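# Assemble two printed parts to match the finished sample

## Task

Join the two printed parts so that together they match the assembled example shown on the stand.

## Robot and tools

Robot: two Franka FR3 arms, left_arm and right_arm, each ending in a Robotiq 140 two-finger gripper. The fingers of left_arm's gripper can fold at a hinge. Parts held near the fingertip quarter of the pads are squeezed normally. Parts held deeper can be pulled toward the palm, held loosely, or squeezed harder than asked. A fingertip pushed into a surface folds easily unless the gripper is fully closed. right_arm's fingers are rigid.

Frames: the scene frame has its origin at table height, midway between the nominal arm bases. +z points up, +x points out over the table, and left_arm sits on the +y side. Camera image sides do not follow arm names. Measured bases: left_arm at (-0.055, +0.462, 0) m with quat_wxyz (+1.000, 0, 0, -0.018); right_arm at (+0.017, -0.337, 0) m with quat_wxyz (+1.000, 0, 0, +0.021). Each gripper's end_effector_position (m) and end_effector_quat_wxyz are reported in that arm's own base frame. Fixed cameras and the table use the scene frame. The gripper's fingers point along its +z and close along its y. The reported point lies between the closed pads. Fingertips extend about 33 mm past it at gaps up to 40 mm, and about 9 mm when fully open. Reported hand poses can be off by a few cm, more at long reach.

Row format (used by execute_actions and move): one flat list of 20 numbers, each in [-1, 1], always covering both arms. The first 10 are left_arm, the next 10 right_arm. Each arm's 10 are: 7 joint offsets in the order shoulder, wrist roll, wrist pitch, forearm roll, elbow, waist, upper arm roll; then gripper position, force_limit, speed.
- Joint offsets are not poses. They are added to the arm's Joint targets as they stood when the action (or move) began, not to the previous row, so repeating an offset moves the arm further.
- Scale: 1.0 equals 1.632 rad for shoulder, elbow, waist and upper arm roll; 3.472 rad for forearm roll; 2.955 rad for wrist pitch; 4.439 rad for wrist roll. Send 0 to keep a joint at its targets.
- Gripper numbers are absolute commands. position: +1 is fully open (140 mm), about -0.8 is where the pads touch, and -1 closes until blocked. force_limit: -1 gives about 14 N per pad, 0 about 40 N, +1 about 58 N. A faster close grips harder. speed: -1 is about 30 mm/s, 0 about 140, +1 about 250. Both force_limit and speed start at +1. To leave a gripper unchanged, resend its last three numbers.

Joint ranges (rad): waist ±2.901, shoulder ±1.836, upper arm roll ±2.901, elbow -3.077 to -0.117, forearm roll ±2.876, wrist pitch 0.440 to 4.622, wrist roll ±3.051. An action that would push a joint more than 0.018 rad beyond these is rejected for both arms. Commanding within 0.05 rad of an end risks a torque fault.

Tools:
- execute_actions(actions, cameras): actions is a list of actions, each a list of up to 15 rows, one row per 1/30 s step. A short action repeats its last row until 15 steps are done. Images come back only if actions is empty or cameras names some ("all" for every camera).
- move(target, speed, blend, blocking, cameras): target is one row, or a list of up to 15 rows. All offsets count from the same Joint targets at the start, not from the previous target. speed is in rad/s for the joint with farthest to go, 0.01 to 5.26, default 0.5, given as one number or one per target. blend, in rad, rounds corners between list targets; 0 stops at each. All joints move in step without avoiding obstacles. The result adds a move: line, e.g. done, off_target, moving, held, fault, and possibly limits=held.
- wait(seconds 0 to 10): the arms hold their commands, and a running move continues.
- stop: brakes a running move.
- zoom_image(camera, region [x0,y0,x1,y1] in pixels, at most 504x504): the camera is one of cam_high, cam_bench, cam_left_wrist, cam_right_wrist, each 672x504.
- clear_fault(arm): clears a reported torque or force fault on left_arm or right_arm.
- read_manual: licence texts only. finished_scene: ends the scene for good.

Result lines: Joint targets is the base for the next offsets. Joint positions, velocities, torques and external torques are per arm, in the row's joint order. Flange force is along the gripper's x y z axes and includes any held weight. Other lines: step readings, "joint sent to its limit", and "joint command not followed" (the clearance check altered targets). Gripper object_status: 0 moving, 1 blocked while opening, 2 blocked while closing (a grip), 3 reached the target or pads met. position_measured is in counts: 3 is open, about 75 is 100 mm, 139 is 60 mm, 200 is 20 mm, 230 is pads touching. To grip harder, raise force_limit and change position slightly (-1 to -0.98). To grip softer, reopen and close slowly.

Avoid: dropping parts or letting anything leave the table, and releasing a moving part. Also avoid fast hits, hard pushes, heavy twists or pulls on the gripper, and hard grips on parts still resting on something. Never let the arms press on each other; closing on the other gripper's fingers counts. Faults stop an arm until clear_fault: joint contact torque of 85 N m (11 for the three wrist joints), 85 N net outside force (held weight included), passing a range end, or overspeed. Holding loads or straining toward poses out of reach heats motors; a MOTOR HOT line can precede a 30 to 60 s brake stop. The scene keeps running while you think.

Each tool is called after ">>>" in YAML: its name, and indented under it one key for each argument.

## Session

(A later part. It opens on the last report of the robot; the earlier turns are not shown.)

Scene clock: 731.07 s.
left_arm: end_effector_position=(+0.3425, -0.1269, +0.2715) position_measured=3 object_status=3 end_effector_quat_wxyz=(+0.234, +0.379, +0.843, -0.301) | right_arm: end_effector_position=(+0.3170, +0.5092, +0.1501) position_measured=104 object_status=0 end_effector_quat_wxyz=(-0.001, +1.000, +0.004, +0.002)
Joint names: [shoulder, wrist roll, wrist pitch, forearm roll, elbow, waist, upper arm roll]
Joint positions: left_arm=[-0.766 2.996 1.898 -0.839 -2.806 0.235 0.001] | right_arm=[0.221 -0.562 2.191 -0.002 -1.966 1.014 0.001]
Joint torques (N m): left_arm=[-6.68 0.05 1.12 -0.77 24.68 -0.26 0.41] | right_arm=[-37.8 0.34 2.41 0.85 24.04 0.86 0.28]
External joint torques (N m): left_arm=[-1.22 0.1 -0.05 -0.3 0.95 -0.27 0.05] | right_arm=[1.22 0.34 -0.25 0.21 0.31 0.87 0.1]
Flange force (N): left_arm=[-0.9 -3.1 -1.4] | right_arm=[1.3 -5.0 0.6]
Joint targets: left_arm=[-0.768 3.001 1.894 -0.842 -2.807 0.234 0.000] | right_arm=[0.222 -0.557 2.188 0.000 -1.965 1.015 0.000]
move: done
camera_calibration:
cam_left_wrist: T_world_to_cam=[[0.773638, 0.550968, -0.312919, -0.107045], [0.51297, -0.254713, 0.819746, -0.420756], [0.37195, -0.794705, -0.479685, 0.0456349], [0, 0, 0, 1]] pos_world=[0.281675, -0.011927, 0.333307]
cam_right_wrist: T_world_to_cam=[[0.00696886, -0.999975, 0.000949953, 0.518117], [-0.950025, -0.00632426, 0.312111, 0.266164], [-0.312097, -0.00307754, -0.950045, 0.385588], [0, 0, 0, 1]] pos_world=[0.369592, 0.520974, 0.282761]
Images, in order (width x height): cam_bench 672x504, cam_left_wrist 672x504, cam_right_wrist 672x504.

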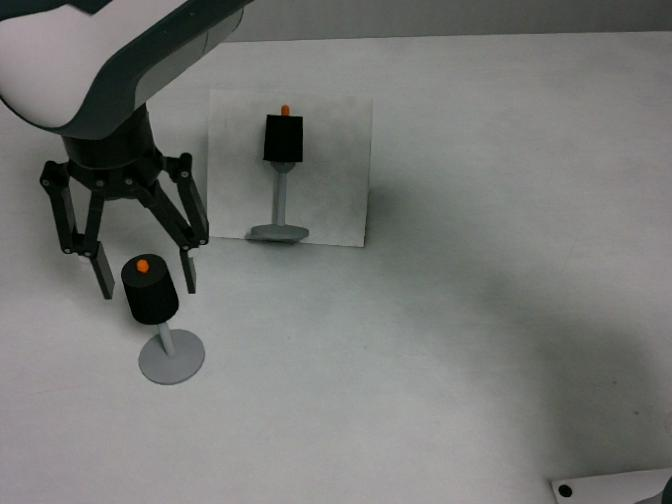

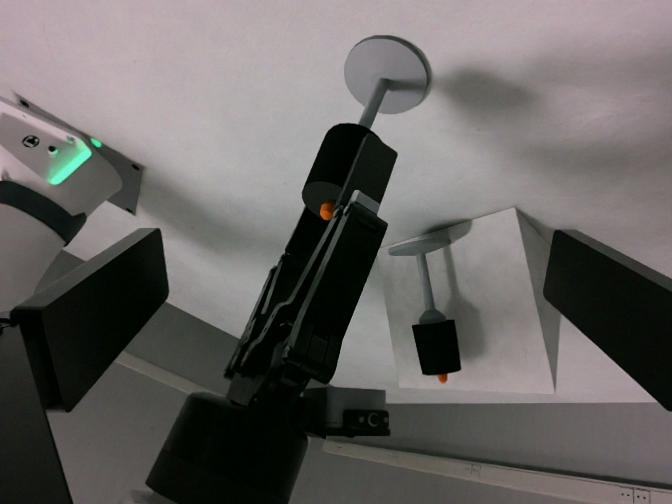

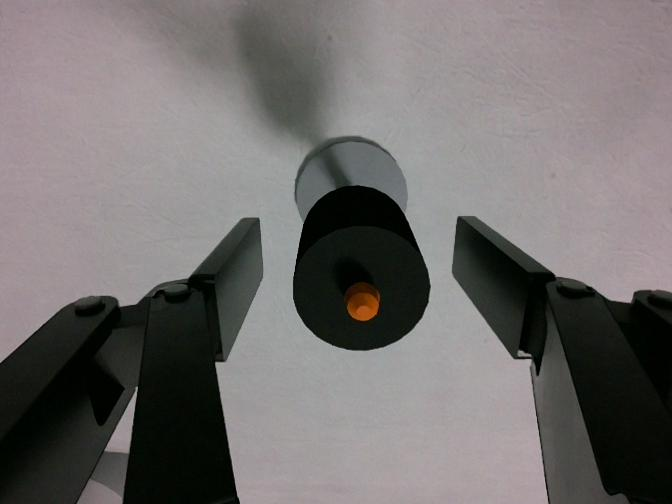

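>>> move:
  target:
    - [0,0,0,0,0,0,0,1,1,1,-0.0384,0,-0.0471,0,0.0463,0,0,0.2,-0.1,-1]
    - [0,0,0,0,0,0,0,1,1,1,-0.0606,0,-0.0958,0,0.1123,0,0,0.2,-0.1,-1]
  speed: [0.1, 0.25]
  blend: [0.03, 0]
  cameras: ["cam_bench","cam_left_wrist","cam_high"]

>>> zoom_image:
  camera: "cam_left_wrist"
  region: [270, 20, 450, 240]

>>> zoom_image:
  camera: "cam_bench"
  region: [105, 235, 225, 395]

>>> zoom_image:
  camera: "cam_high"
  region: [260, 150, 400, 260]

Scene clock: 750.13 s.
left_arm: end_effector_position=(+0.3425, -0.1269, +0.2715) position_measured=3 object_status=3 end_effector_quat_wxyz=(+0.234, +0.379, +0.843, -0.301) | right_arm: end_effector_position=(+0.3169, +0.5087, +0.2703) position_measured=104 object_status=3 end_effector_quat_wxyz=(-0.001, +1.000, +0.004, +0.002)
Joint names: [shoulder, wrist roll, wrist pitch, forearm roll, elbow, waist, upper arm roll]
Joint positions: left_arm=[-0.766 2.996 1.898 -0.839 -2.806 0.235 0.001] | right_arm=[0.122 -0.562 1.908 -0.002 -1.783 1.014 0.001]
Joint velocities: left_arm=[within noise] | right_arm=[0 0.001 -0.006 -0.001 0 0 -0.001]
Joint torques (N m): left_arm=[-6.66 0.06 1.11 -0.77 24.72 -0.27 0.37] | right_arm=[-35.77 0.35 2.4 0.97 25.16 0.87 0.08]
External joint torques (N m): left_arm=[-1.16 0.11 -0.06 -0.31 1 -0.3 0.01] | right_arm=[1.1 0.35 -0.25 0.23 0.23 0.8 -0.08]
Flange force (N): left_arm=[-1.1 -2.8 -1.3] | right_arm=[1.4 -4.6 -0.6]
Joint targets: left_arm=[-0.768 3.001 1.894 -0.842 -2.807 0.234 0.000] | right_arm=[0.123 -0.557 1.905 0.000 -1.782 1.015 0.000]
move: done
camera_calibration:
cam_left_wrist: T_world_to_cam=[[0.773638, 0.550968, -0.312919, -0.107045], [0.51297, -0.254713, 0.819746, -0.420756], [0.37195, -0.794705, -0.479685, 0.0456349], [0, 0, 0, 1]] pos_world=[0.281675, -0.011927, 0.333307]
Images, in order (width x height): cam_high 672x504, cam_bench 672x504, cam_left_wrist 672x504.

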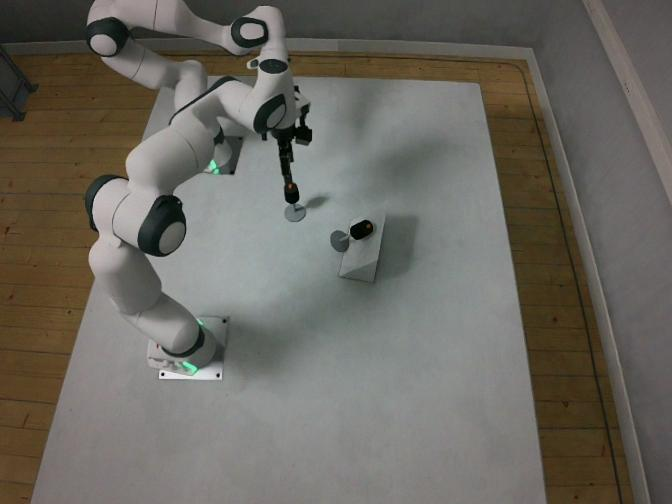

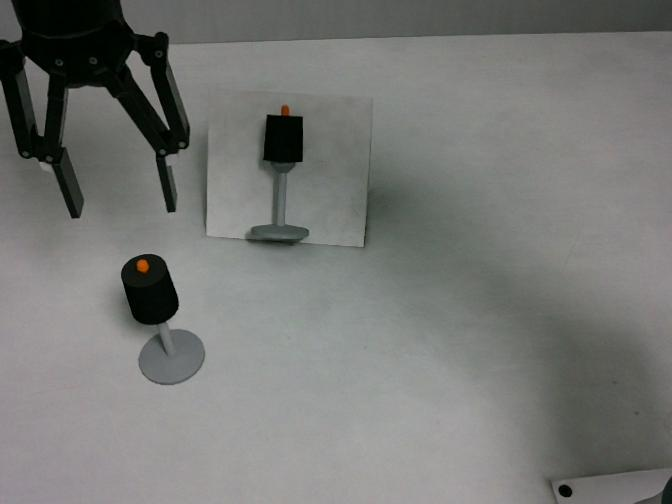

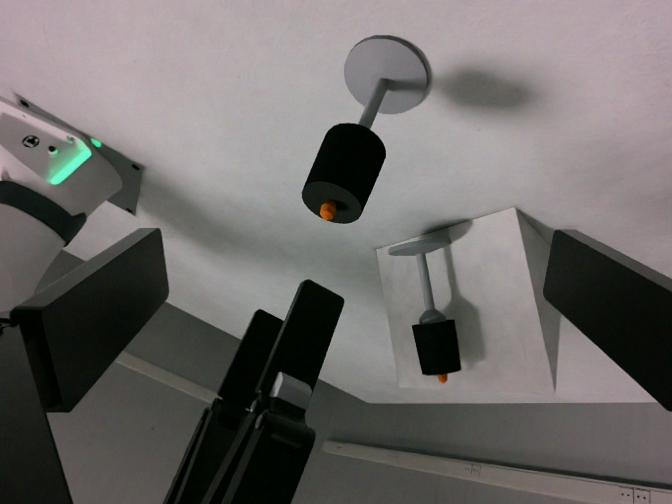

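Scaled by 2.291.

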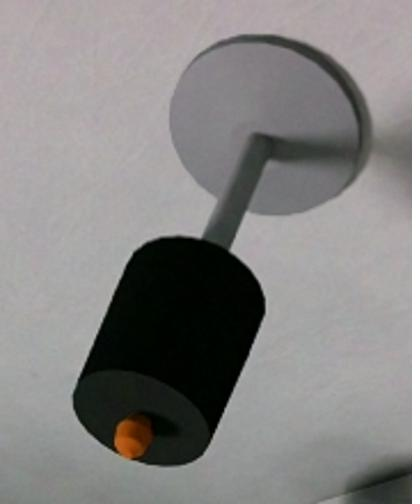

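Scaled by 3.150.

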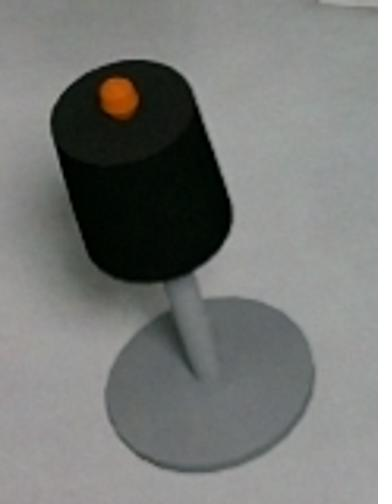

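Scaled by 3.600.

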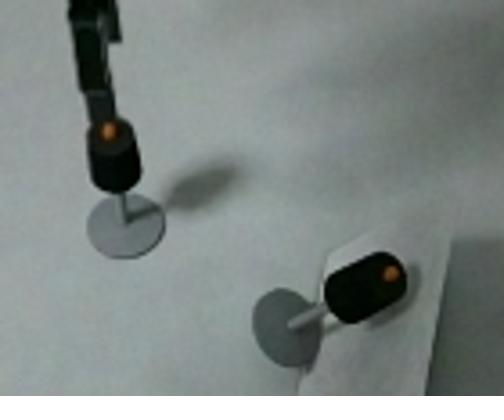

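>>> zoom_image:
  camera: "cam_bench"
  region: [110, 245, 190, 335]

>>> zoom_image:
  camera: "cam_left_wrist"
  region: [295, 110, 395, 230]

>>> zoom_image:
  camera: "cam_high"
  region: [275, 175, 315, 225]

Scaled by 5.600.

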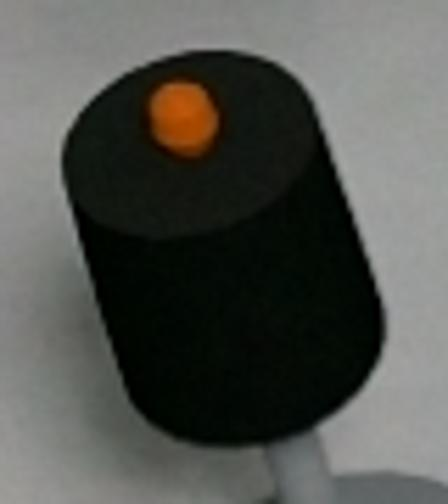

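Scaled by 4.200.

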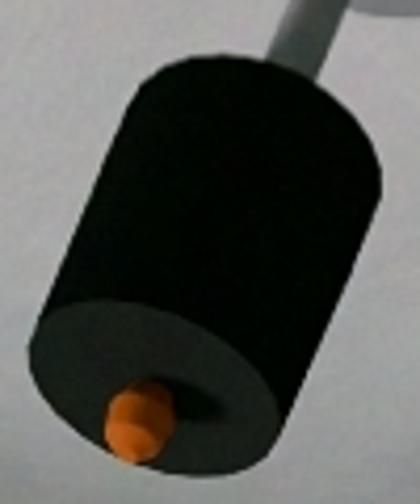

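Scaled by 10.080.

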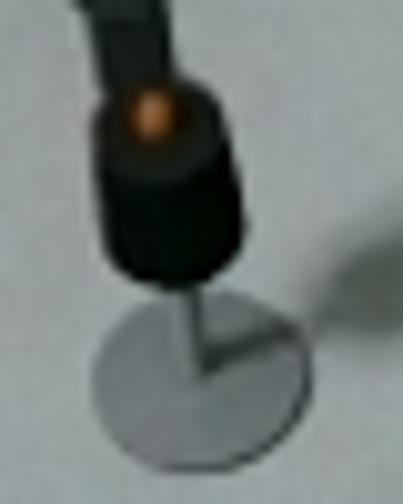

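>>> finished_scene:

The scene is finished: the task was done.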